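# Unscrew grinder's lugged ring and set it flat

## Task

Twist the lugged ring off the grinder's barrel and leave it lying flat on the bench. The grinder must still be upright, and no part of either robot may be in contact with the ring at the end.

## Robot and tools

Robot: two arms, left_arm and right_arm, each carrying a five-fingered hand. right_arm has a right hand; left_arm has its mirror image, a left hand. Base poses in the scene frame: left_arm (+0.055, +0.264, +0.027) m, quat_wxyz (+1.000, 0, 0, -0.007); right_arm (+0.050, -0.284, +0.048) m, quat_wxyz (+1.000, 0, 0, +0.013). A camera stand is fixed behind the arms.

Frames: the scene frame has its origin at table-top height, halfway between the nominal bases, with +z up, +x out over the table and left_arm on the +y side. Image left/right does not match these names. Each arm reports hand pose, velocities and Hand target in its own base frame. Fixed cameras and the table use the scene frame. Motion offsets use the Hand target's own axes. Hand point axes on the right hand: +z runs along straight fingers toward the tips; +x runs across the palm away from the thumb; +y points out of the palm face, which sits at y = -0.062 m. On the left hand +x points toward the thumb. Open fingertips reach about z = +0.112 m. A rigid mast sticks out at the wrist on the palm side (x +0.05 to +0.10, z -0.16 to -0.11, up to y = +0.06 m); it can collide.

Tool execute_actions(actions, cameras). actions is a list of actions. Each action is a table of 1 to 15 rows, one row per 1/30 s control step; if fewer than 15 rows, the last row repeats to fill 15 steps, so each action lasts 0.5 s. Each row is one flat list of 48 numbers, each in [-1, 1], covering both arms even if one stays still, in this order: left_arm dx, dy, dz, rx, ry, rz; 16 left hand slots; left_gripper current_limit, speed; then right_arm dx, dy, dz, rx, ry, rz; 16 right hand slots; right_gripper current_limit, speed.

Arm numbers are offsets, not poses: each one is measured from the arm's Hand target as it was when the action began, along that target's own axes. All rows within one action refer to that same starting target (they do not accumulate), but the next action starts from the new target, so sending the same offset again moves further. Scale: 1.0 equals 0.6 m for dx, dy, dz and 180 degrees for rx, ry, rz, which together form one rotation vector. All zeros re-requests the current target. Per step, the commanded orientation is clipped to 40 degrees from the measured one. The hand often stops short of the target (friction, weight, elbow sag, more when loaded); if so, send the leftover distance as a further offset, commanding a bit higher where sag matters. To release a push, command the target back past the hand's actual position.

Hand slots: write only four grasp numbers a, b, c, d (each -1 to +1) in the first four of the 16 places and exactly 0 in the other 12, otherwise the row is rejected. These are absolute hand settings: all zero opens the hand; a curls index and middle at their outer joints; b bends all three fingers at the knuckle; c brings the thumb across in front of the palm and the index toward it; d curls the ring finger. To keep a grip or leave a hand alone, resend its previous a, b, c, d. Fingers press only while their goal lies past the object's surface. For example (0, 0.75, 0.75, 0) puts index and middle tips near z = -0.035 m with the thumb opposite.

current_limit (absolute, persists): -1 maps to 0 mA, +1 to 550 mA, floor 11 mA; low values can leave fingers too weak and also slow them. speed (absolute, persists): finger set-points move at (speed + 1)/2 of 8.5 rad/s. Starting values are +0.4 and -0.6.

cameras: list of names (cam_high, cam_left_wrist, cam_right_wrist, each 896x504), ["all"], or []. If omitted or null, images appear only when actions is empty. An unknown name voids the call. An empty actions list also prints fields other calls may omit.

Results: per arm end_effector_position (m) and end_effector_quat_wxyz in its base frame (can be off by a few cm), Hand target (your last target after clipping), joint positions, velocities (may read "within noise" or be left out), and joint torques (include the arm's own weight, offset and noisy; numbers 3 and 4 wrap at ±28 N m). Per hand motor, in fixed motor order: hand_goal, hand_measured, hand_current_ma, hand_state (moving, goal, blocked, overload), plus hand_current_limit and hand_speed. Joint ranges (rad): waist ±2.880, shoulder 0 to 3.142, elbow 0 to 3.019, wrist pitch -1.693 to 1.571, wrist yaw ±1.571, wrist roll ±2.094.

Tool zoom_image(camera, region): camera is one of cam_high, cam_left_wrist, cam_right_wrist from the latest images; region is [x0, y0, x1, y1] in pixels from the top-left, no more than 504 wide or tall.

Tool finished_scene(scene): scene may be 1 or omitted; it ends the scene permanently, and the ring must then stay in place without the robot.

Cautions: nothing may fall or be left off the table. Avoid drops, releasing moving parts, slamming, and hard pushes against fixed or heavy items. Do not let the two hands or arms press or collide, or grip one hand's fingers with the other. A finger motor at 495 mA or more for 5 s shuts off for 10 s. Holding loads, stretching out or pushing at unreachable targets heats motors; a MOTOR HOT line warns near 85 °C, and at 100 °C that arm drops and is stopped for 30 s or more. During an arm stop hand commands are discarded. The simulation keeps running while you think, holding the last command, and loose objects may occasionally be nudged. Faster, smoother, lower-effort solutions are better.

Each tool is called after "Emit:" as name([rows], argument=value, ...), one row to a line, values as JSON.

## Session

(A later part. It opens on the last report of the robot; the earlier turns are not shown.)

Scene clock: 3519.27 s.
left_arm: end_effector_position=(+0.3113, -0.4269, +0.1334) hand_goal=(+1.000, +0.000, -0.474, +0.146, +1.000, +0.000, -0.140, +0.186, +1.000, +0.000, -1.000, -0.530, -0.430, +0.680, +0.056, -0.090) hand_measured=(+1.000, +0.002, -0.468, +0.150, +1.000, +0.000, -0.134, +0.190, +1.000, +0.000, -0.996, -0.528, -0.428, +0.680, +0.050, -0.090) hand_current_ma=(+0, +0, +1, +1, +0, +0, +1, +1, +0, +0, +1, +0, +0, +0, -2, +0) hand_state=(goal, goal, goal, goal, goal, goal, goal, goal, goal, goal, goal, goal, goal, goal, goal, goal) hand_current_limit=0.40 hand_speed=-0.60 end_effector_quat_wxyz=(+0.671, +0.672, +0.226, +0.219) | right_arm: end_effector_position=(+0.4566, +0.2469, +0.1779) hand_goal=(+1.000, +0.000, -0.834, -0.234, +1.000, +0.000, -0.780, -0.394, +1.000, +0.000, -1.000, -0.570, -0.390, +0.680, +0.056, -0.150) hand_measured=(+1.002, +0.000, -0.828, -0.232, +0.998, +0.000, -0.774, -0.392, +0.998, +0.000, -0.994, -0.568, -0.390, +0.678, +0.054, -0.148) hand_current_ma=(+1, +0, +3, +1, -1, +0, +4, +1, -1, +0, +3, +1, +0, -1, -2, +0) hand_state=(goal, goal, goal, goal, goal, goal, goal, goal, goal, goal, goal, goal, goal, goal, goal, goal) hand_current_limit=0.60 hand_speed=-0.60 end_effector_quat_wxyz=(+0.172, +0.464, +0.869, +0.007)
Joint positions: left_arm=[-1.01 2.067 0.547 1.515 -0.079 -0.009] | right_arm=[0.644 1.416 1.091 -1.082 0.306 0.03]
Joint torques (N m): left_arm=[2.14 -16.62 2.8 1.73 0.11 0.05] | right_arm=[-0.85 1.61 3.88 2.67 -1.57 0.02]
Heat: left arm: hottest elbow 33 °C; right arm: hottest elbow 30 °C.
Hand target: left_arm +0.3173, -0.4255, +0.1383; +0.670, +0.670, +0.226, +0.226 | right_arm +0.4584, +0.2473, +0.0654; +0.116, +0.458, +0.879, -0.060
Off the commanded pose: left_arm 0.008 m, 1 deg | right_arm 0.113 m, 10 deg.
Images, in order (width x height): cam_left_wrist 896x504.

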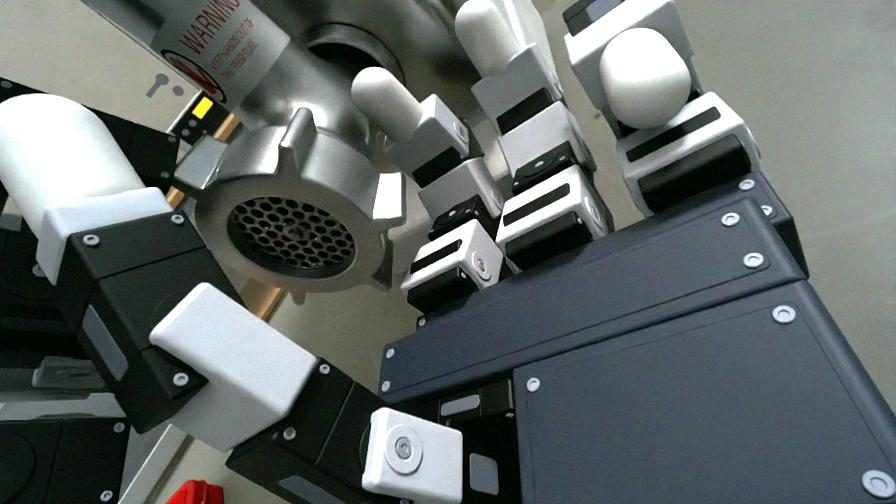

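Emit:
execute_actions([
  [[0,0.025,0,0,0,0,0.5,-0.4,0.7,1,0,0,0,0,0,0,0,0,0,0,0,0,0.4,-0.6,0,0,0,0,0,0,0.9,-0.4,0.7,1,0,0,0,0,0,0,0,0,0,0,0,0,0.6,-0.6]],
], cameras=["cam_left_wrist"])

Emit:
zoom_image(camera="cam_left_wrist", region=[200, 0, 580, 300])

Scene clock: 3523.23 s.
left_arm: end_effector_position=(+0.3124, -0.4294, +0.1496) hand_goal=(+1.000, +0.000, -0.474, +0.146, +1.000, +0.000, -0.140, +0.186, +1.000, +0.000, -1.000, -0.530, -0.430, +0.680, +0.056, -0.090) hand_measured=(+1.000, +0.000, -0.468, +0.150, +1.000, +0.000, -0.136, +0.190, +1.000, +0.000, -0.996, -0.528, -0.428, +0.680, +0.050, -0.090) hand_current_ma=(+0, +0, +1, +1, +0, +0, +1, +1, +0, +0, +1, +0, +0, +0, -2, +0) hand_state=(goal, goal, goal, goal, goal, goal, goal, goal, goal, goal, goal, goal, goal, goal, goal, goal) hand_current_limit=0.40 hand_speed=-0.60 end_effector_quat_wxyz=(+0.673, +0.670, +0.224, +0.219) | right_arm: end_effector_position=(+0.4566, +0.2469, +0.1779) hand_goal=(+1.000, +0.000, -0.834, -0.234, +1.000, +0.000, -0.780, -0.394, +1.000, +0.000, -1.000, -0.570, -0.390, +0.680, +0.056, -0.150) hand_measured=(+1.002, +0.000, -0.828, -0.232, +0.998, +0.000, -0.774, -0.392, +0.998, +0.000, -0.994, -0.568, -0.390, +0.678, +0.054, -0.148) hand_current_ma=(+1, +0, +3, +1, -1, +0, +4, +1, -1, +0, +3, +1, +0, -1, -2, +0) hand_state=(goal, goal, goal, goal, goal, goal, goal, goal, goal, goal, goal, goal, goal, goal, goal, goal) hand_current_limit=0.60 hand_speed=-0.60 end_effector_quat_wxyz=(+0.172, +0.464, +0.869, +0.007)
Joint positions: left_arm=[-1.01 2.01 0.544 1.468 -0.077 -0.009] | right_arm=[0.644 1.416 1.091 -1.082 0.306 0.03]
Joint torques (N m): left_arm=[2.26 -16.32 2.69 1.74 0.03 0.05] | right_arm=[-0.91 1.32 3.77 2.73 -1.55 0.05]
Heat: left arm: hottest elbow 33 °C; right arm: hottest elbow 30 °C.
Hand target: left_arm +0.3173, -0.4255, +0.1533; +0.670, +0.670, +0.226, +0.226 | right_arm +0.4584, +0.2473, +0.0654; +0.116, +0.458, +0.879, -0.060
Off the commanded pose: left_arm 0.007 m, 1 deg | right_arm 0.113 m, 10 deg.
Images, in order (width x height): cam_left_wrist 896x504.

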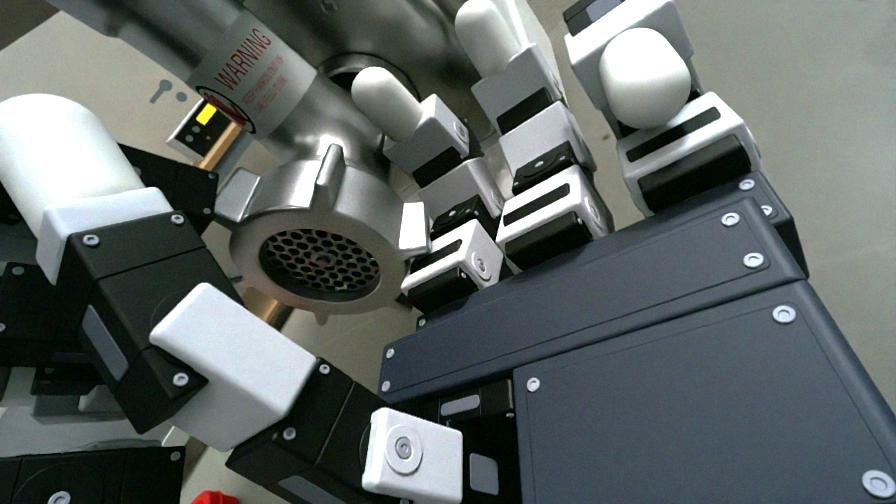

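Scaled by 1.326 from the camera's 896x504 image, which has a finer 1280x720 frame.

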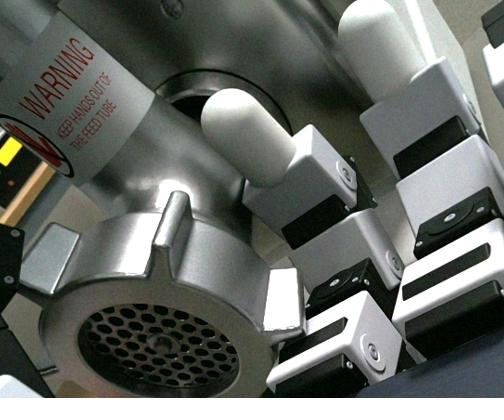

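Emit:
execute_actions([
  [[0,0.03,0,0,0,0,0.5,-0.4,0.7,1,0,0,0,0,0,0,0,0,0,0,0,0,0.4,-0.6,0,0,0,0,0,0,0.9,-0.4,0.7,1,0,0,0,0,0,0,0,0,0,0,0,0,0.6,-0.6]],
], cameras=["cam_left_wrist"])

Emit:
zoom_image(camera="cam_left_wrist", region=[200, 0, 580, 300])

Scene clock: 3528.07 s.
left_arm: end_effector_position=(+0.3121, -0.4297, +0.1540) hand_goal=(+1.000, +0.000, -0.474, +0.146, +1.000, +0.000, -0.140, +0.186, +1.000, +0.000, -1.000, -0.530, -0.430, +0.680, +0.056, -0.090) hand_measured=(+1.000, +0.000, -0.468, +0.150, +1.000, +0.000, -0.136, +0.190, +1.000, +0.000, -0.996, -0.528, -0.428, +0.680, +0.050, -0.090) hand_current_ma=(+0, +0, +1, +1, +0, +0, +1, +1, +0, +0, +1, +0, +0, +0, -2, +0) hand_state=(goal, goal, goal, goal, goal, goal, goal, goal, goal, goal, goal, goal, goal, goal, goal, goal) hand_current_limit=0.40 hand_speed=-0.60 end_effector_quat_wxyz=(+0.662, +0.682, +0.227, +0.214) | right_arm: end_effector_position=(+0.4566, +0.2469, +0.1779) hand_goal=(+1.000, +0.000, -0.834, -0.234, +1.000, +0.000, -0.780, -0.394, +1.000, +0.000, -1.000, -0.570, -0.390, +0.680, +0.056, -0.150) hand_measured=(+1.002, +0.000, -0.828, -0.232, +0.998, +0.000, -0.774, -0.392, +0.998, +0.000, -0.994, -0.568, -0.390, +0.678, +0.054, -0.148) hand_current_ma=(+1, +0, +3, +1, -1, +0, +4, +1, -1, +0, +3, +1, +0, -1, -2, +0) hand_state=(goal, goal, goal, goal, goal, goal, goal, goal, goal, goal, goal, goal, goal, goal, goal, goal) hand_current_limit=0.60 hand_speed=-0.60 end_effector_quat_wxyz=(+0.172, +0.464, +0.869, +0.007)
Joint positions: left_arm=[-1.01 1.957 0.529 1.395 -0.074 -0.011] | right_arm=[0.644 1.416 1.091 -1.082 0.306 0.03]
Joint torques (N m): left_arm=[2.2 -17.73 3.37 2.03 -0.14 0.06] | right_arm=[-0.97 1.32 3.75 2.7 -1.55 0.03]
Heat: left arm: hottest elbow 32 °C; right arm: hottest elbow 30 °C.
Hand target: left_arm +0.3173, -0.4255, +0.1713; +0.670, +0.670, +0.226, +0.226 | right_arm +0.4584, +0.2473, +0.0654; +0.116, +0.458, +0.879, -0.060
Off the commanded pose: left_arm 0.019 m, 2 deg | right_arm 0.113 m, 10 deg.
Images, in order (width x height): cam_left_wrist 896x504.

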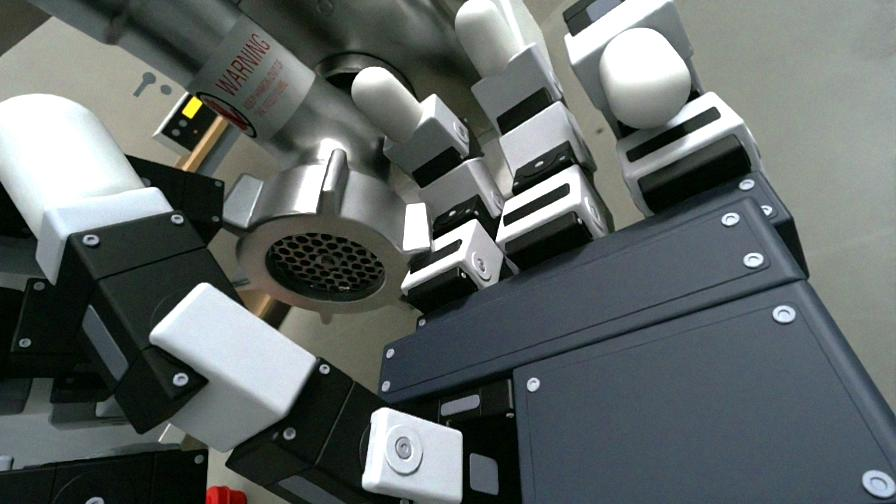

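Scaled by 1.326 from the camera's 896x504 image, which has a finer 1280x720 frame.

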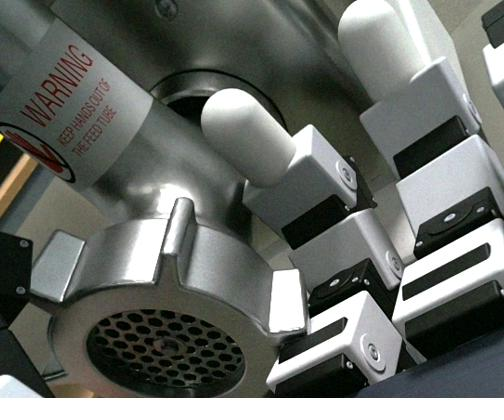

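Emit:
execute_actions([
  [[0,0.05,0,0,0,0,0.5,-0.4,0.7,1,0,0,0,0,0,0,0,0,0,0,0,0,0.4,-0.6,0,0,0,0,0,0,0.9,-0.4,0.7,1,0,0,0,0,0,0,0,0,0,0,0,0,0.6,-0.6]],
], cameras=["cam_left_wrist"])

Emit:
zoom_image(camera="cam_left_wrist", region=[200, 0, 580, 300])

Scene clock: 3533.17 s.
left_arm: end_effector_position=(+0.3120, -0.4280, +0.1590) hand_goal=(+1.000, +0.000, -0.474, +0.146, +1.000, +0.000, -0.140, +0.186, +1.000, +0.000, -1.000, -0.530, -0.430, +0.680, +0.056, -0.090) hand_measured=(+1.000, +0.000, -0.468, +0.150, +1.000, +0.000, -0.136, +0.190, +1.000, +0.000, -0.996, -0.528, -0.428, +0.680, +0.050, -0.090) hand_current_ma=(+0, +0, +1, +1, +0, +0, +1, +1, +0, +0, +1, +0, +0, +0, -2, +0) hand_state=(goal, goal, goal, goal, goal, goal, goal, goal, goal, goal, goal, goal, goal, goal, goal, goal) hand_current_limit=0.40 hand_speed=-0.60 end_effector_quat_wxyz=(+0.641, +0.701, +0.236, +0.203) | right_arm: end_effector_position=(+0.4566, +0.2469, +0.1779) hand_goal=(+1.000, +0.000, -0.834, -0.234, +1.000, +0.000, -0.780, -0.394, +1.000, +0.000, -1.000, -0.570, -0.390, +0.680, +0.056, -0.150) hand_measured=(+1.002, +0.000, -0.828, -0.232, +0.998, +0.000, -0.774, -0.392, +0.998, +0.000, -0.994, -0.568, -0.390, +0.678, +0.054, -0.148) hand_current_ma=(+1, +0, +3, +1, -1, +0, +4, +1, -1, +0, +3, +1, +0, -1, -2, +0) hand_state=(goal, goal, goal, goal, goal, goal, goal, goal, goal, goal, goal, goal, goal, goal, goal, goal) hand_current_limit=0.60 hand_speed=-0.60 end_effector_quat_wxyz=(+0.172, +0.464, +0.869, +0.007)
Joint positions: left_arm=[-1.01 1.869 0.504 1.27 -0.071 -0.025] | right_arm=[0.644 1.416 1.091 -1.082 0.306 0.03]
Joint torques (N m): left_arm=[2.02 -19.49 4.9 3.07 -0.26 0.21] | right_arm=[-0.91 1.55 3.79 2.69 -1.55 0.04]
Heat: left arm: hottest elbow 32 °C; right arm: hottest elbow 29 °C.
Hand target: left_arm +0.3173, -0.4255, +0.2013; +0.670, +0.670, +0.226, +0.226 | right_arm +0.4584, +0.2473, +0.0654; +0.116, +0.458, +0.879, -0.060
Off the commanded pose: left_arm 0.043 m, 6 deg | right_arm 0.113 m, 10 deg.
Images, in order (width x height): cam_left_wrist 896x504.

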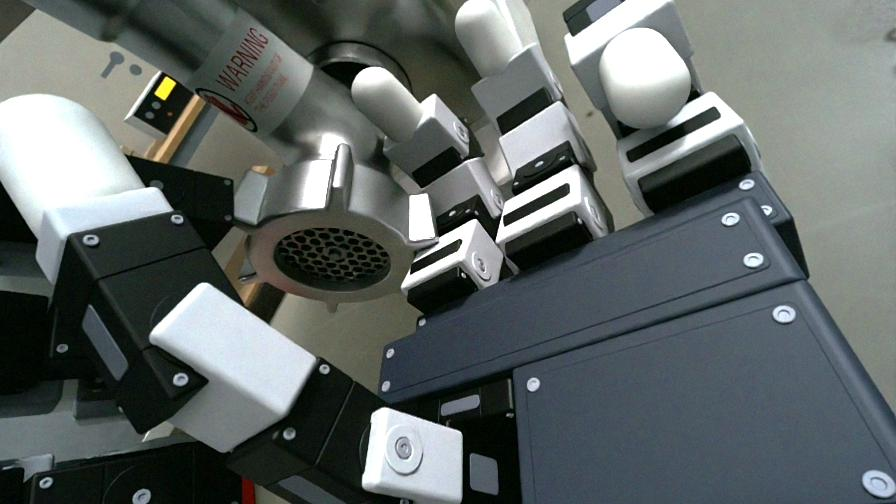

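Scaled by 1.326 from the camera's 896x504 image, which has a finer 1280x720 frame.

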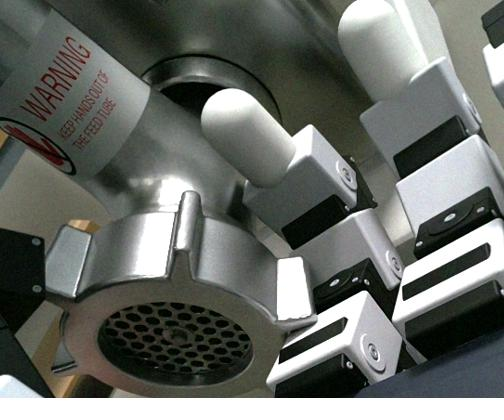

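Emit:
zoom_image(camera="cam_left_wrist", region=[190, 150, 330, 320])

Scaled by 2.965 from the camera's 896x504 image, which has a finer 1280x720 frame.

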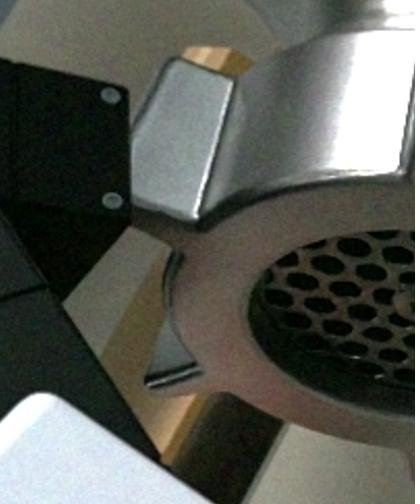

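Emit:
execute_actions([
  [[0,0,0,0,0,0,0.5,-0.4,0.7,1,0,0,0,0,0,0,0,0,0,0,0,0,0.4,-0.6,0,0,-0.08,0,0,0,0.9,-0.4,0.7,1,0,0,0,0,0,0,0,0,0,0,0,0,0.6,-0.6]],
  [[0,0,0,0,0,0,0.5,-0.4,0.7,1,0,0,0,0,0,0,0,0,0,0,0,0,0.4,-0.6,0,0,-0.08,0,0,0,0.9,-0.4,0.7,1,0,0,0,0,0,0,0,0,0,0,0,0,0.6,-0.6]],
  [[0,0,0,0,0,0,0.5,-0.4,0.7,1,0,0,0,0,0,0,0,0,0,0,0,0,0.4,-0.6,0,0,-0.06,0,0,0,0.9,-0.4,0.7,1,0,0,0,0,0,0,0,0,0,0,0,0,0.6,-0.6]],
], cameras=["cam_left_wrist","cam_right_wrist"])

Emit:
zoom_image(camera="cam_left_wrist", region=[150, 120, 330, 320])

Scene clock: 3577.23 s.
left_arm: end_effector_position=(+0.3119, -0.4281, +0.1595) hand_goal=(+1.000, +0.000, -0.474, +0.146, +1.000, +0.000, -0.140, +0.186, +1.000, +0.000, -1.000, -0.530, -0.430, +0.680, +0.056, -0.090) hand_measured=(+1.000, +0.000, -0.468, +0.150, +1.000, +0.000, -0.136, +0.190, +1.000, +0.000, -0.996, -0.528, -0.436, +0.680, +0.054, -0.090) hand_current_ma=(+0, +0, +1, +1, +0, +0, +1, +1, +0, +0, +1, +0, -2, +0, -1, +0) hand_state=(goal, goal, goal, goal, goal, goal, goal, goal, goal, goal, goal, goal, goal, goal, goal, goal) hand_current_limit=0.40 hand_speed=-0.60 end_effector_quat_wxyz=(+0.642, +0.701, +0.236, +0.203) | right_arm: end_effector_position=(+0.4302, +0.2598, +0.1620) hand_goal=(+1.000, +0.000, -0.834, -0.234, +1.000, +0.000, -0.780, -0.394, +1.000, +0.000, -1.000, -0.570, -0.390, +0.680, +0.056, -0.150) hand_measured=(+0.996, +0.000, -0.834, -0.232, +0.988, +0.000, -0.774, -0.392, +0.998, +0.000, -0.994, -0.568, -0.390, +0.678, +0.052, -0.148) hand_current_ma=(-2, +0, +0, +1, -12, +0, +4, +1, -1, +0, +3, +1, +0, -1, -2, +0) hand_state=(goal, goal, goal, goal, goal, goal, goal, goal, goal, goal, goal, goal, goal, goal, goal, goal) hand_current_limit=0.60 hand_speed=-0.60 end_effector_quat_wxyz=(+0.105, +0.457, +0.879, -0.087)
Joint positions: left_arm=[-1.01 1.868 0.504 1.269 -0.07 -0.026] | right_arm=[0.693 1.514 1.219 -1.357 0.262 0.091]
Joint torques (N m): left_arm=[2.2 -19.31 4.88 2.96 -0.32 0.23] | right_arm=[1.14 -14.62 14.09 -0.4 0.26 0.14]
Heat: left arm: hottest elbow 32 °C; right arm: hottest elbow 30 °C.
Hand target: left_arm +0.3173, -0.4255, +0.2014; +0.670, +0.670, +0.226, +0.226 | right_arm +0.4387, +0.2753, +0.1929; +0.116, +0.458, +0.879, -0.060
Off the commanded pose: left_arm 0.042 m, 6 deg | right_arm 0.036 m, 3 deg.
Images, in order (width x height): cam_left_wrist 896x504, cam_right_wrist 896x504.

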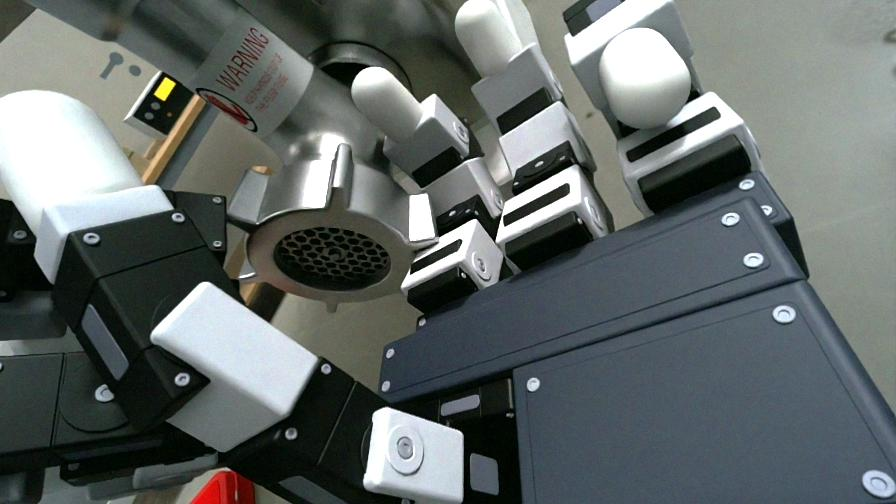

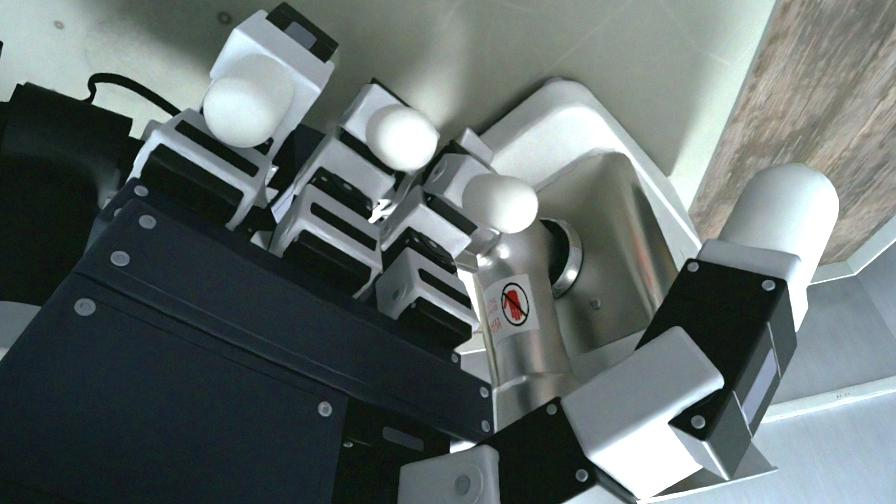

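Scaled by 2.520 from the camera's 896x504 image, which has a finer 1280x720 frame.

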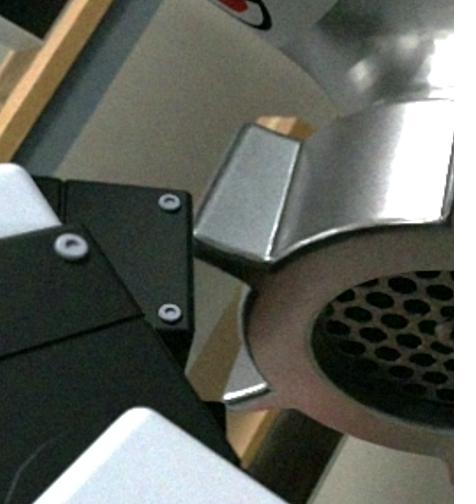

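Emit:
execute_actions(actions=[], cameras=["cam_high"])

Emit:
zoom_image(camera="cam_high", region=[380, 130, 510, 240])

Scene clock: 3590.80 s.
left_arm: end_effector_position=(+0.3119, -0.4281, +0.1595) hand_goal=(+1.000, +0.000, -0.474, +0.146, +1.000, +0.000, -0.140, +0.186, +1.000, +0.000, -1.000, -0.530, -0.430, +0.680, +0.056, -0.090) hand_measured=(+1.000, +0.000, -0.468, +0.150, +1.000, +0.000, -0.136, +0.190, +1.000, +0.000, -0.996, -0.528, -0.436, +0.680, +0.054, -0.090) hand_current_ma=(+0, +0, +1, +1, +0, +0, +1, +1, +0, +0, +1, +0, -2, +0, -1, +0) hand_state=(goal, goal, goal, goal, goal, goal, goal, goal, goal, goal, goal, goal, goal, goal, goal, goal) hand_current_limit=0.40 hand_speed=-0.60 end_effector_quat_wxyz=(+0.642, +0.701, +0.236, +0.203) | right_arm: end_effector_position=(+0.4302, +0.2597, +0.1620) hand_goal=(+1.000, +0.000, -0.834, -0.234, +1.000, +0.000, -0.780, -0.394, +1.000, +0.000, -1.000, -0.570, -0.390, +0.680, +0.056, -0.150) hand_measured=(+0.996, +0.000, -0.834, -0.232, +0.988, +0.000, -0.774, -0.392, +0.998, +0.000, -0.994, -0.568, -0.390, +0.678, +0.052, -0.148) hand_current_ma=(-2, +0, +0, +1, -12, +0, +4, +1, -1, +0, +3, +1, +0, -1, -2, +0) hand_state=(goal, goal, goal, goal, goal, goal, goal, goal, goal, goal, goal, goal, goal, goal, goal, goal) hand_current_limit=0.60 hand_speed=-0.60 end_effector_quat_wxyz=(+0.105, +0.457, +0.879, -0.087)
Joint positions: left_arm=[-1.01 1.868 0.504 1.269 -0.07 -0.026] | right_arm=[0.693 1.514 1.219 -1.357 0.262 0.092]
Joint velocities: within noise
Joint torques (N m): left_arm=[1.96 -19.43 4.88 2.97 -0.32 0.21] | right_arm=[1.55 -14.39 14.2 -0.42 0.25 0.13]
Heat: left arm: hottest elbow 32 °C; right arm: hottest elbow 33 °C.
Hand target: left_arm +0.3173, -0.4255, +0.2014; +0.670, +0.670, +0.226, +0.226 | right_arm +0.4387, +0.2753, +0.1929; +0.116, +0.458, +0.879, -0.060
Off the commanded pose: left_arm 0.042 m, 6 deg | right_arm 0.036 m, 3 deg.
Images, in order (width x height): cam_high 896x504.

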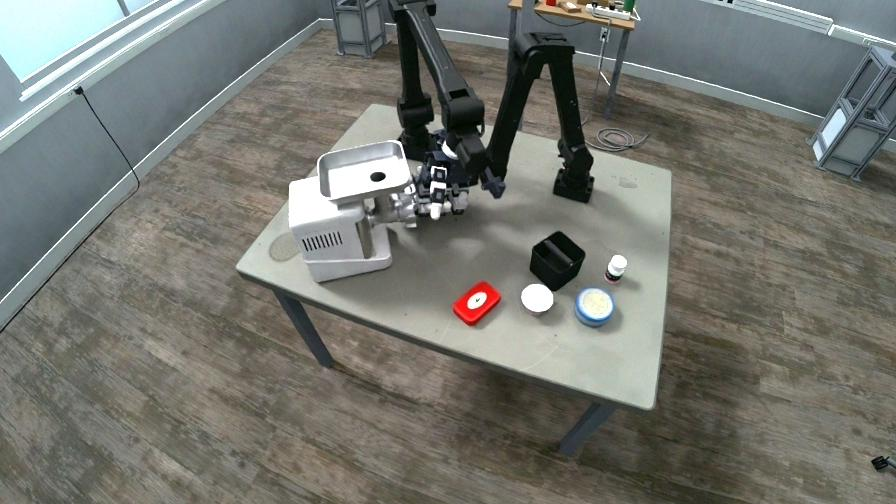

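Scaled by 3.877 from the camera's 896x504 image, which has a finer 1280x720 frame.

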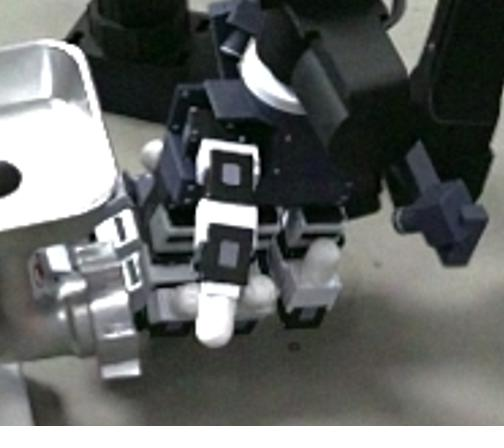

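Emit:
execute_actions([
  [[0,0,0,0,0,0,0.5,-0.4,0.7,1,0,0,0,0,0,0,0,0,0,0,0,0,0.4,-0.6,0,0.04,0,0,0,0,0.9,-0.4,0.7,1,0,0,0,0,0,0,0,0,0,0,0,0,0.6,-0.6]],
], cameras=["cam_high","cam_left_wrist"])

Emit:
zoom_image(camera="cam_high", region=[380, 130, 510, 240])

Emit:
zoom_image(camera="cam_left_wrist", region=[0, 100, 360, 480])

Scene clock: 3601.87 s.
left_arm: end_effector_position=(+0.3119, -0.4281, +0.1595) hand_goal=(+1.000, +0.000, -0.474, +0.146, +1.000, +0.000, -0.140, +0.186, +1.000, +0.000, -1.000, -0.530, -0.430, +0.680, +0.056, -0.090) hand_measured=(+1.000, +0.000, -0.468, +0.150, +1.000, +0.000, -0.136, +0.190, +1.000, +0.000, -0.996, -0.528, -0.430, +0.680, +0.054, -0.090) hand_current_ma=(+0, +0, +1, +1, +0, +0, +1, +1, +0, +0, +1, +0, +0, +0, -1, +0) hand_state=(goal, goal, goal, goal, goal, goal, goal, goal, goal, goal, goal, goal, goal, goal, goal, goal) hand_current_limit=0.40 hand_speed=-0.60 end_effector_quat_wxyz=(+0.642, +0.701, +0.236, +0.203) | right_arm: end_effector_position=(+0.4467, +0.2734, +0.1701) hand_goal=(+1.000, +0.000, -0.834, -0.234, +1.000, +0.000, -0.780, -0.394, +1.000, +0.000, -1.000, -0.570, -0.390, +0.680, +0.056, -0.150) hand_measured=(+0.996, +0.000, -0.834, -0.232, +0.994, +0.000, -0.774, -0.392, +0.998, +0.000, -0.994, -0.568, -0.390, +0.678, +0.052, -0.148) hand_current_ma=(-2, +0, +0, +1, -4, +0, +4, +1, -1, +0, +3, +1, +0, -1, -2, +0) hand_state=(goal, goal, goal, goal, goal, goal, goal, goal, goal, goal, goal, goal, goal, goal, goal, goal) hand_current_limit=0.60 hand_speed=-0.60 end_effector_quat_wxyz=(+0.108, +0.458, +0.879, -0.081)
Joint positions: left_arm=[-1.01 1.868 0.504 1.269 -0.07 -0.026] | right_arm=[0.693 1.555 1.286 -1.371 0.262 0.092]
Joint torques (N m): left_arm=[1.96 -19.43 4.93 2.91 -0.32 0.23] | right_arm=[0.85 -12.98 14.58 -0.1 0.29 0.09]
Heat: left arm: hottest elbow 32 °C; right arm: hottest elbow 35 °C.
Hand target: left_arm +0.3173, -0.4255, +0.2014; +0.670, +0.670, +0.226, +0.226 | right_arm +0.4583, +0.2890, +0.1929; +0.116, +0.458, +0.879, -0.060
Off the commanded pose: left_arm 0.042 m, 6 deg | right_arm 0.030 m, 3 deg.
Images, in order (width x height): cam_high 896x504, cam_left_wrist 896x504.

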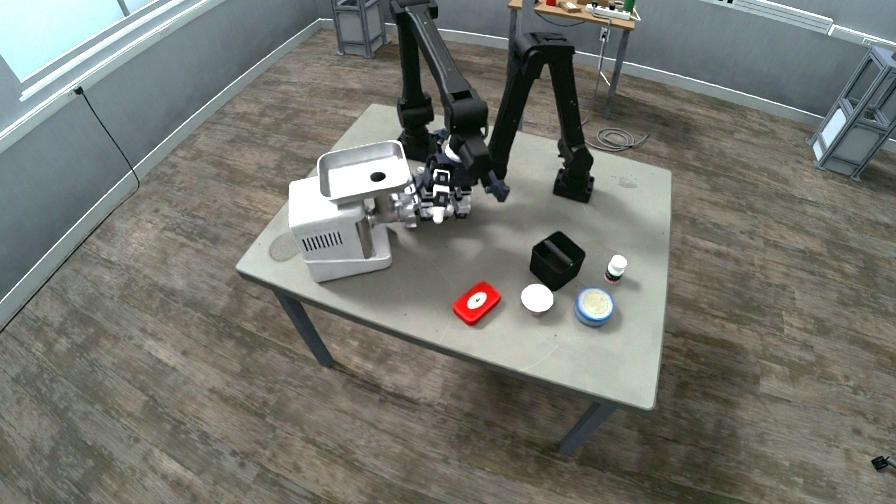

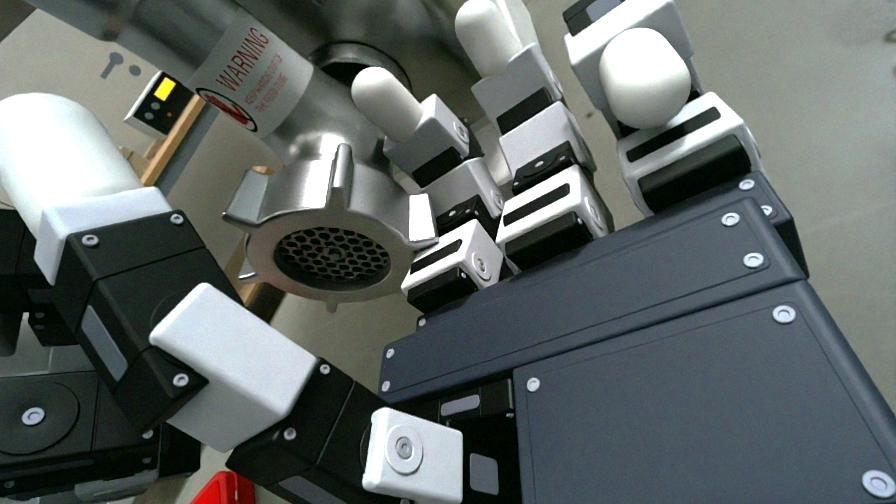

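Scaled by 3.877 from the camera's 896x504 image, which has a finer 1280x720 frame.

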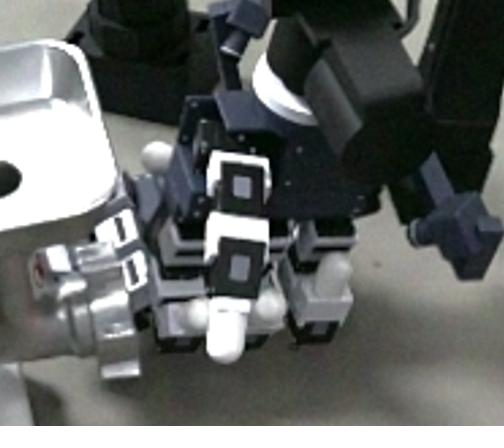

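Scaled by 1.326 from the camera's 896x504 image, which has a finer 1280x720 frame.

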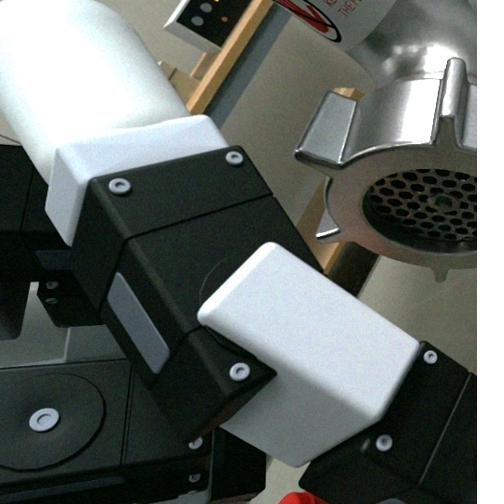

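Emit:
execute_actions([
  [[0,0,0,0,0,0,0.5,-0.4,0.7,1,0,0,0,0,0,0,0,0,0,0,0,0,0.4,-0.6,-0.027,0.012,0,0,0,0,0.9,-0.4,0.7,1,0,0,0,0,0,0,0,0,0,0,0,0,0.6,-0.6]],
  [[0,0,0,0,0,0,0.5,-0.4,0.7,1,0,0,0,0,0,0,0,0,0,0,0,0,0.4,-0.6,-0.027,0.012,0,0,0,0,0.9,-0.4,0.7,1,0,0,0,0,0,0,0,0,0,0,0,0,0.6,-0.6]],
], cameras=["cam_high","cam_left_wrist"])

Emit:
zoom_image(camera="cam_high", region=[380, 130, 510, 240])

Emit:
zoom_image(camera="cam_left_wrist", region=[150, 120, 330, 320])

Scene clock: 3617.03 s.
left_arm: end_effector_position=(+0.3119, -0.4281, +0.1595) hand_goal=(+1.000, +0.000, -0.474, +0.146, +1.000, +0.000, -0.140, +0.186, +1.000, +0.000, -1.000, -0.530, -0.430, +0.680, +0.056, -0.090) hand_measured=(+1.000, +0.000, -0.468, +0.150, +1.000, +0.000, -0.136, +0.190, +1.000, +0.000, -0.996, -0.528, -0.430, +0.680, +0.054, -0.090) hand_current_ma=(+0, +0, +1, +1, +0, +0, +1, +1, +0, +0, +1, +0, +0, +0, -1, +0) hand_state=(goal, goal, goal, goal, goal, goal, goal, goal, goal, goal, goal, goal, goal, goal, goal, goal) hand_current_limit=0.40 hand_speed=-0.60 end_effector_quat_wxyz=(+0.642, +0.701, +0.236, +0.203) | right_arm: end_effector_position=(+0.4708, +0.2642, +0.1782) hand_goal=(+1.000, +0.000, -0.834, -0.234, +1.000, +0.000, -0.780, -0.394, +1.000, +0.000, -1.000, -0.570, -0.390, +0.680, +0.056, -0.150) hand_measured=(+0.996, +0.000, -0.834, -0.232, +0.994, +0.000, -0.774, -0.392, +0.998, +0.000, -0.994, -0.568, -0.390, +0.678, +0.052, -0.148) hand_current_ma=(-2, +0, +0, +1, -4, +0, +4, +1, -1, +0, +3, +1, +0, -1, -2, +0) hand_state=(goal, goal, goal, goal, goal, goal, goal, goal, goal, goal, goal, goal, goal, goal, goal, goal) hand_current_limit=0.60 hand_speed=-0.60 end_effector_quat_wxyz=(+0.107, +0.455, +0.880, -0.079)
Joint positions: left_arm=[-1.01 1.868 0.504 1.269 -0.07 -0.026] | right_arm=[0.641 1.577 1.335 -1.379 0.262 0.031]
Joint torques (N m): left_arm=[2.32 -19.19 4.92 2.97 -0.32 0.21] | right_arm=[-0.44 -14.15 14.83 -0.05 0.32 0.02]
Heat: left arm: hottest elbow 32 °C; right arm: hottest elbow 37 °C.
Hand target: left_arm +0.3173, -0.4255, +0.2014; +0.670, +0.670, +0.226, +0.226 | right_arm +0.4880, +0.2716, +0.2014; +0.116, +0.458, +0.879, -0.060
Off the commanded pose: left_arm 0.042 m, 6 deg | right_arm 0.030 m, 3 deg.
Images, in order (width x height): cam_high 896x504, cam_left_wrist 896x504.

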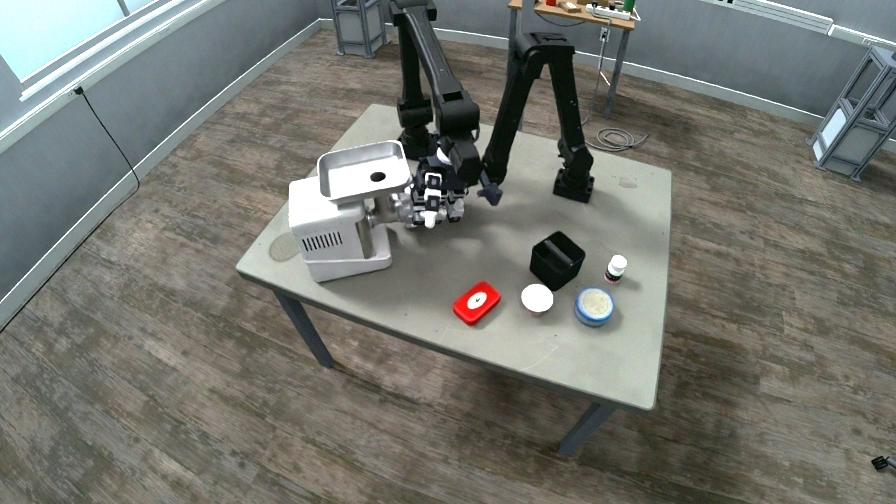

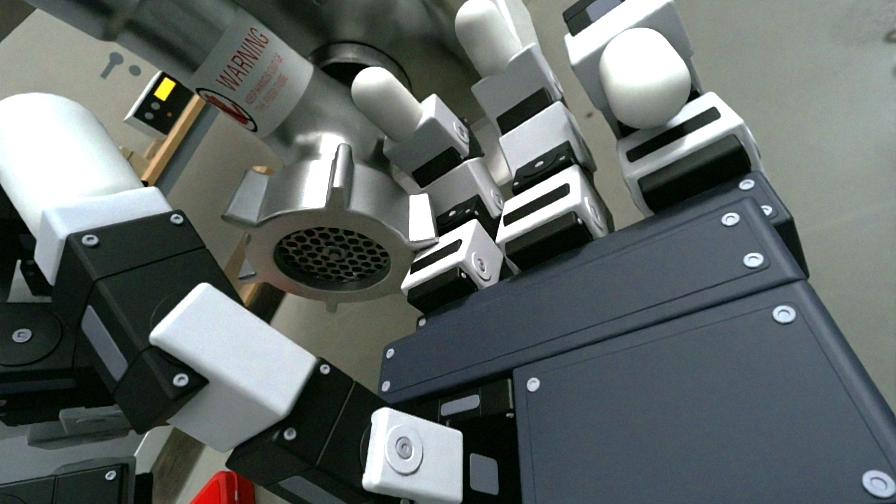

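Scaled by 3.877 from the camera's 896x504 image, which has a finer 1280x720 frame.

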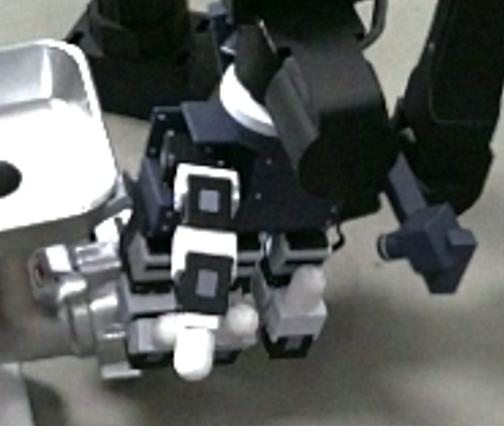

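Scaled by 2.520 from the camera's 896x504 image, which has a finer 1280x720 frame.

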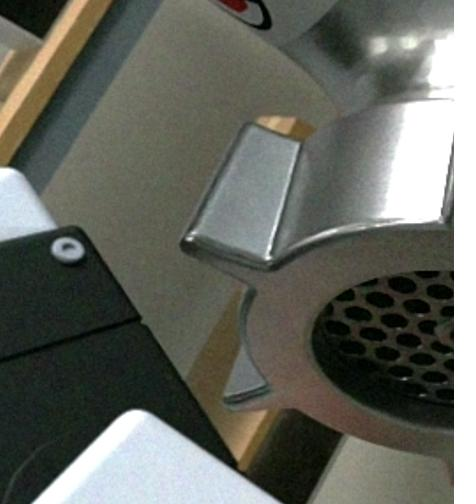

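Emit:
execute_actions([
  [[0,0,0,0,0,0,0.5,-0.4,0.7,1,0,0,0,0,0,0,0,0,0,0,0,0,0.4,-0.6,-0.012,0,0.03,0,0,0,0.9,-0.4,0.7,1,0,0,0,0,0,0,0,0,0,0,0,0,0.6,-0.6]],
], cameras=["cam_high","cam_left_wrist","cam_right_wrist"])

Emit:
zoom_image(camera="cam_left_wrist", region=[150, 120, 330, 320])

Emit:
zoom_image(camera="cam_high", region=[380, 170, 450, 240])

Scene clock: 3630.60 s.
left_arm: end_effector_position=(+0.3119, -0.4281, +0.1595) hand_goal=(+1.000, +0.000, -0.474, +0.146, +1.000, +0.000, -0.140, +0.186, +1.000, +0.000, -1.000, -0.530, -0.430, +0.680, +0.056, -0.090) hand_measured=(+1.000, +0.000, -0.468, +0.150, +1.000, +0.000, -0.136, +0.190, +1.000, +0.000, -0.996, -0.528, -0.430, +0.680, +0.054, -0.090) hand_current_ma=(+0, +0, +1, +1, +0, +0, +1, +1, +0, +0, +1, +0, +0, +0, -1, +0) hand_state=(goal, goal, goal, goal, goal, goal, goal, goal, goal, goal, goal, goal, goal, goal, goal, goal) hand_current_limit=0.40 hand_speed=-0.60 end_effector_quat_wxyz=(+0.642, +0.701, +0.236, +0.203) | right_arm: end_effector_position=(+0.4818, +0.2596, +0.1742) hand_goal=(+1.000, +0.000, -0.834, -0.234, +1.000, +0.000, -0.780, -0.394, +1.000, +0.000, -1.000, -0.570, -0.390, +0.680, +0.056, -0.150) hand_measured=(+0.996, +0.000, -0.834, -0.232, +0.994, +0.000, -0.774, -0.392, +0.998, +0.000, -0.994, -0.568, -0.390, +0.678, +0.052, -0.148) hand_current_ma=(-2, +0, +0, +1, -4, +0, +4, +1, -1, +0, +3, +1, +0, -1, -2, +0) hand_state=(goal, goal, goal, goal, goal, goal, goal, goal, goal, goal, goal, goal, goal, goal, goal, goal) hand_current_limit=0.60 hand_speed=-0.60 end_effector_quat_wxyz=(+0.109, +0.455, +0.881, -0.074)
Joint positions: left_arm=[-1.01 1.868 0.504 1.269 -0.07 -0.026] | right_arm=[0.619 1.588 1.335 -1.351 0.262 0.006]
Joint torques (N m): left_arm=[2.08 -19.14 4.89 2.96 -0.32 0.21] | right_arm=[-0.67 -14.04 12.16 0.61 0.32 -0.02]
Heat: left arm: hottest elbow 32 °C; right arm: hottest elbow 37 °C.
Hand target: left_arm +0.3173, -0.4255, +0.2014; +0.670, +0.670, +0.226, +0.226 | right_arm +0.4947, +0.2621, +0.1858; +0.116, +0.458, +0.879, -0.060
Off the commanded pose: left_arm 0.042 m, 6 deg | right_arm 0.018 m, 2 deg.

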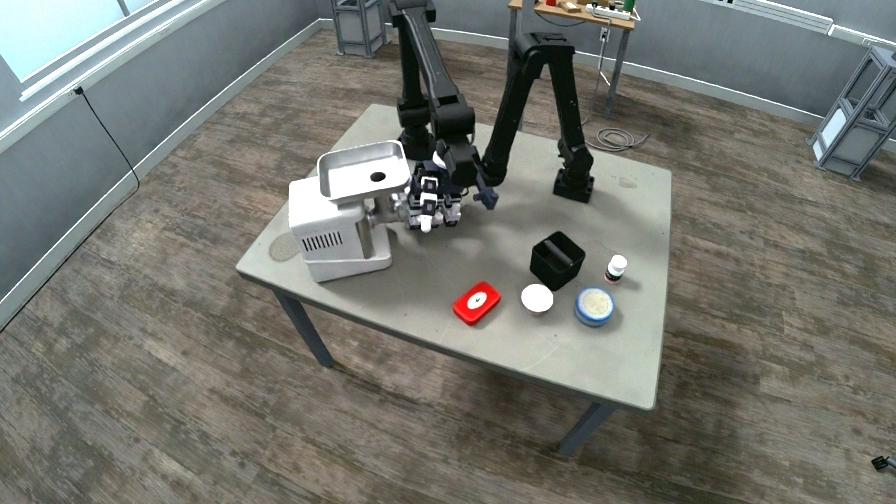

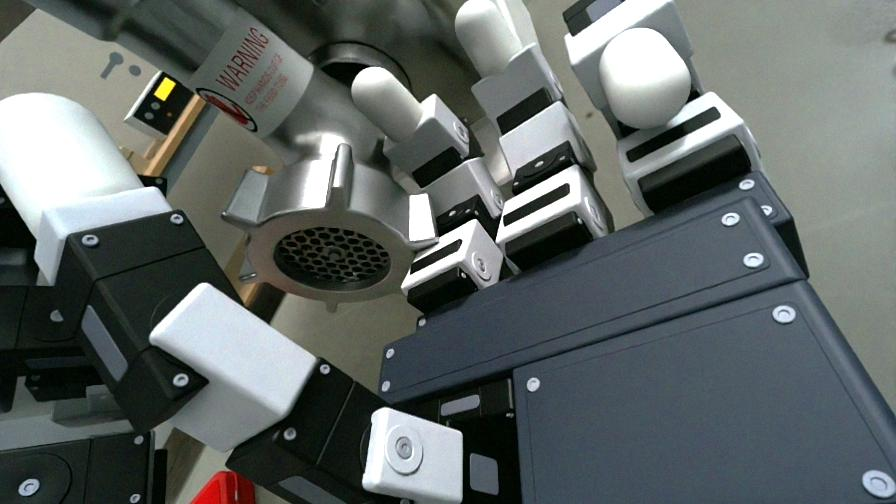

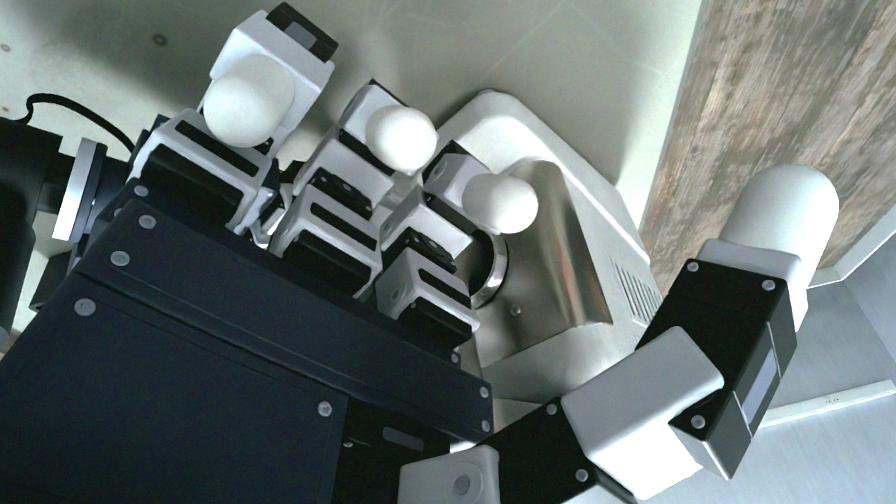

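Scaled by 2.520 from the camera's 896x504 image, which has a finer 1280x720 frame.

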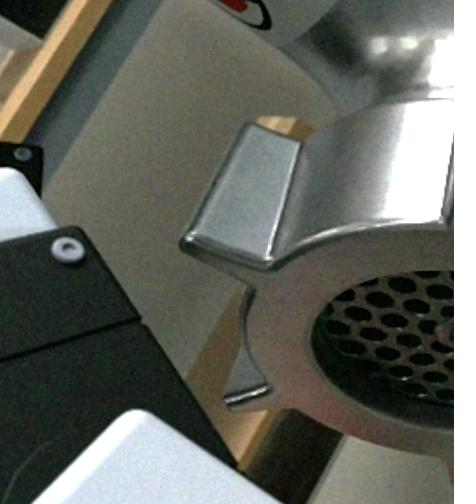

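Scaled by 7.200 from the camera's 896x504 image, which has a finer 1280x720 frame.

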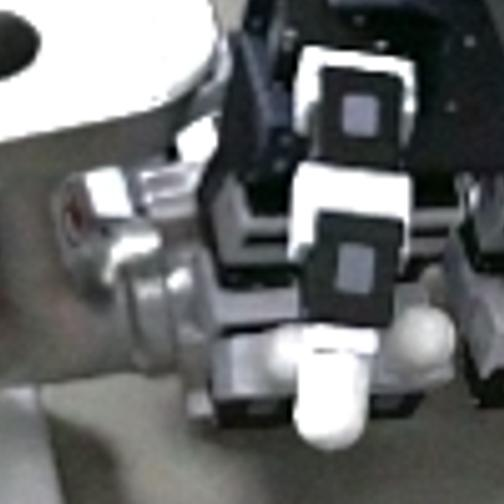

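Emit:
execute_actions([
  [[0,0,0,0,0,0,0.5,-0.4,0.7,1,0,0,0,0,0,0,0,0,0,0,0,0,0.4,-0.6,0.008,0,0.03,0,0,0,0.9,-0.4,0.7,1,0,0,0,0,0,0,0,0,0,0,0,0,0.6,-0.6]],
], cameras=["cam_high","cam_left_wrist"])

Emit:
zoom_image(camera="cam_left_wrist", region=[100, 120, 330, 350])

Emit:
zoom_image(camera="cam_high", region=[380, 170, 450, 240])

Scene clock: 3650.07 s.
left_arm: end_effector_position=(+0.3119, -0.4281, +0.1595) hand_goal=(+1.000, +0.000, -0.474, +0.146, +1.000, +0.000, -0.140, +0.186, +1.000, +0.000, -1.000, -0.530, -0.430, +0.680, +0.056, -0.090) hand_measured=(+1.000, +0.000, -0.468, +0.150, +1.000, +0.000, -0.136, +0.190, +1.000, +0.000, -0.996, -0.528, -0.430, +0.680, +0.054, -0.090) hand_current_ma=(+0, +0, +1, +1, +0, +0, +1, +1, +0, +0, +1, +0, +0, +0, -1, +0) hand_state=(goal, goal, goal, goal, goal, goal, goal, goal, goal, goal, goal, goal, goal, goal, goal, goal) hand_current_limit=0.40 hand_speed=-0.60 end_effector_quat_wxyz=(+0.642, +0.701, +0.236, +0.203) | right_arm: end_effector_position=(+0.4892, +0.2649, +0.1667) hand_goal=(+1.000, +0.000, -0.834, -0.234, +1.000, +0.000, -0.780, -0.394, +1.000, +0.000, -1.000, -0.570, -0.390, +0.680, +0.056, -0.150) hand_measured=(+0.996, +0.000, -0.834, -0.232, +0.996, +0.000, -0.774, -0.392, +0.998, +0.000, -0.994, -0.568, -0.390, +0.678, +0.052, -0.148) hand_current_ma=(-2, +0, +0, +1, -3, +0, +4, +1, -1, +0, +3, +1, +0, -1, -2, +0) hand_state=(goal, goal, goal, goal, goal, goal, goal, goal, goal, goal, goal, goal, goal, goal, goal, goal) hand_current_limit=0.60 hand_speed=-0.60 end_effector_quat_wxyz=(+0.115, +0.456, +0.880, -0.063)
Joint positions: left_arm=[-1.01 1.868 0.504 1.269 -0.07 -0.026] | right_arm=[0.619 1.603 1.327 -1.304 0.262 0.005]
Joint torques (N m): left_arm=[2.02 -19.49 4.97 2.97 -0.32 0.2] | right_arm=[-0.79 -14.39 9.68 0.81 0.31 0]
Heat: left arm: hottest elbow 32 °C; right arm: hottest elbow 36 °C.
Hand target: left_arm +0.3173, -0.4255, +0.2014; +0.670, +0.670, +0.226, +0.226 | right_arm +0.4947, +0.2621, +0.1671; +0.116, +0.458, +0.879, -0.060
Off the commanded pose: left_arm 0.042 m, 6 deg | right_arm 0.006 m, 1 deg.
Images, in order (width x height): cam_high 896x504, cam_left_wrist 896x504.

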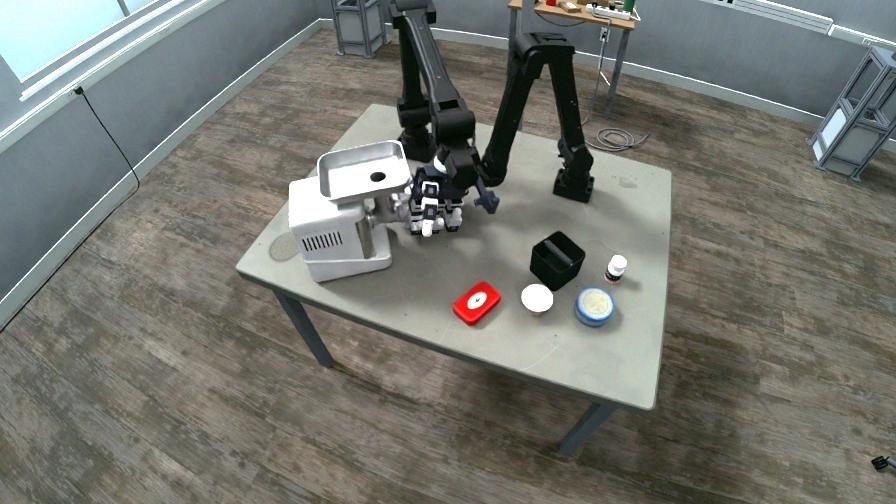

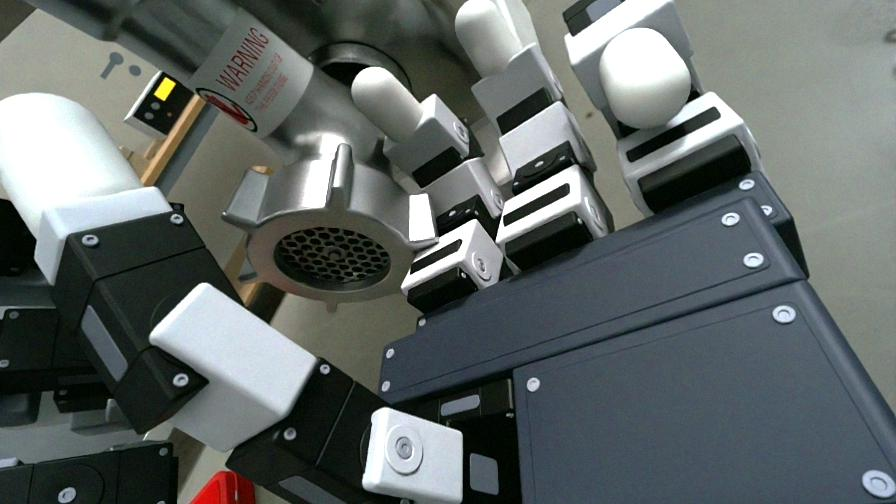

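Scaled by 2.191 from the camera's 896x504 image, which has a finer 1280x720 frame.

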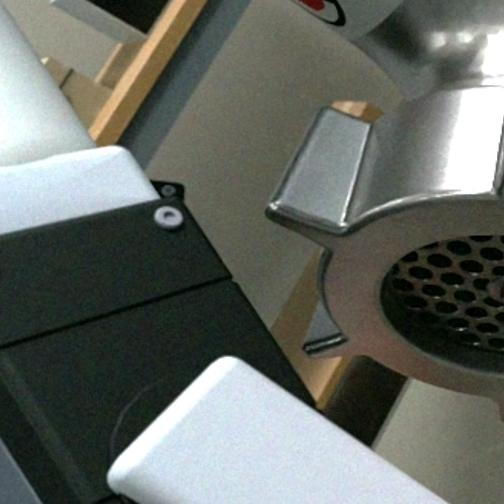

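Scaled by 7.200 from the camera's 896x504 image, which has a finer 1280x720 frame.

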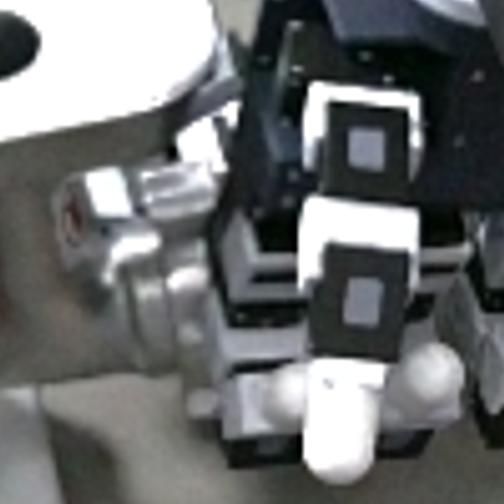

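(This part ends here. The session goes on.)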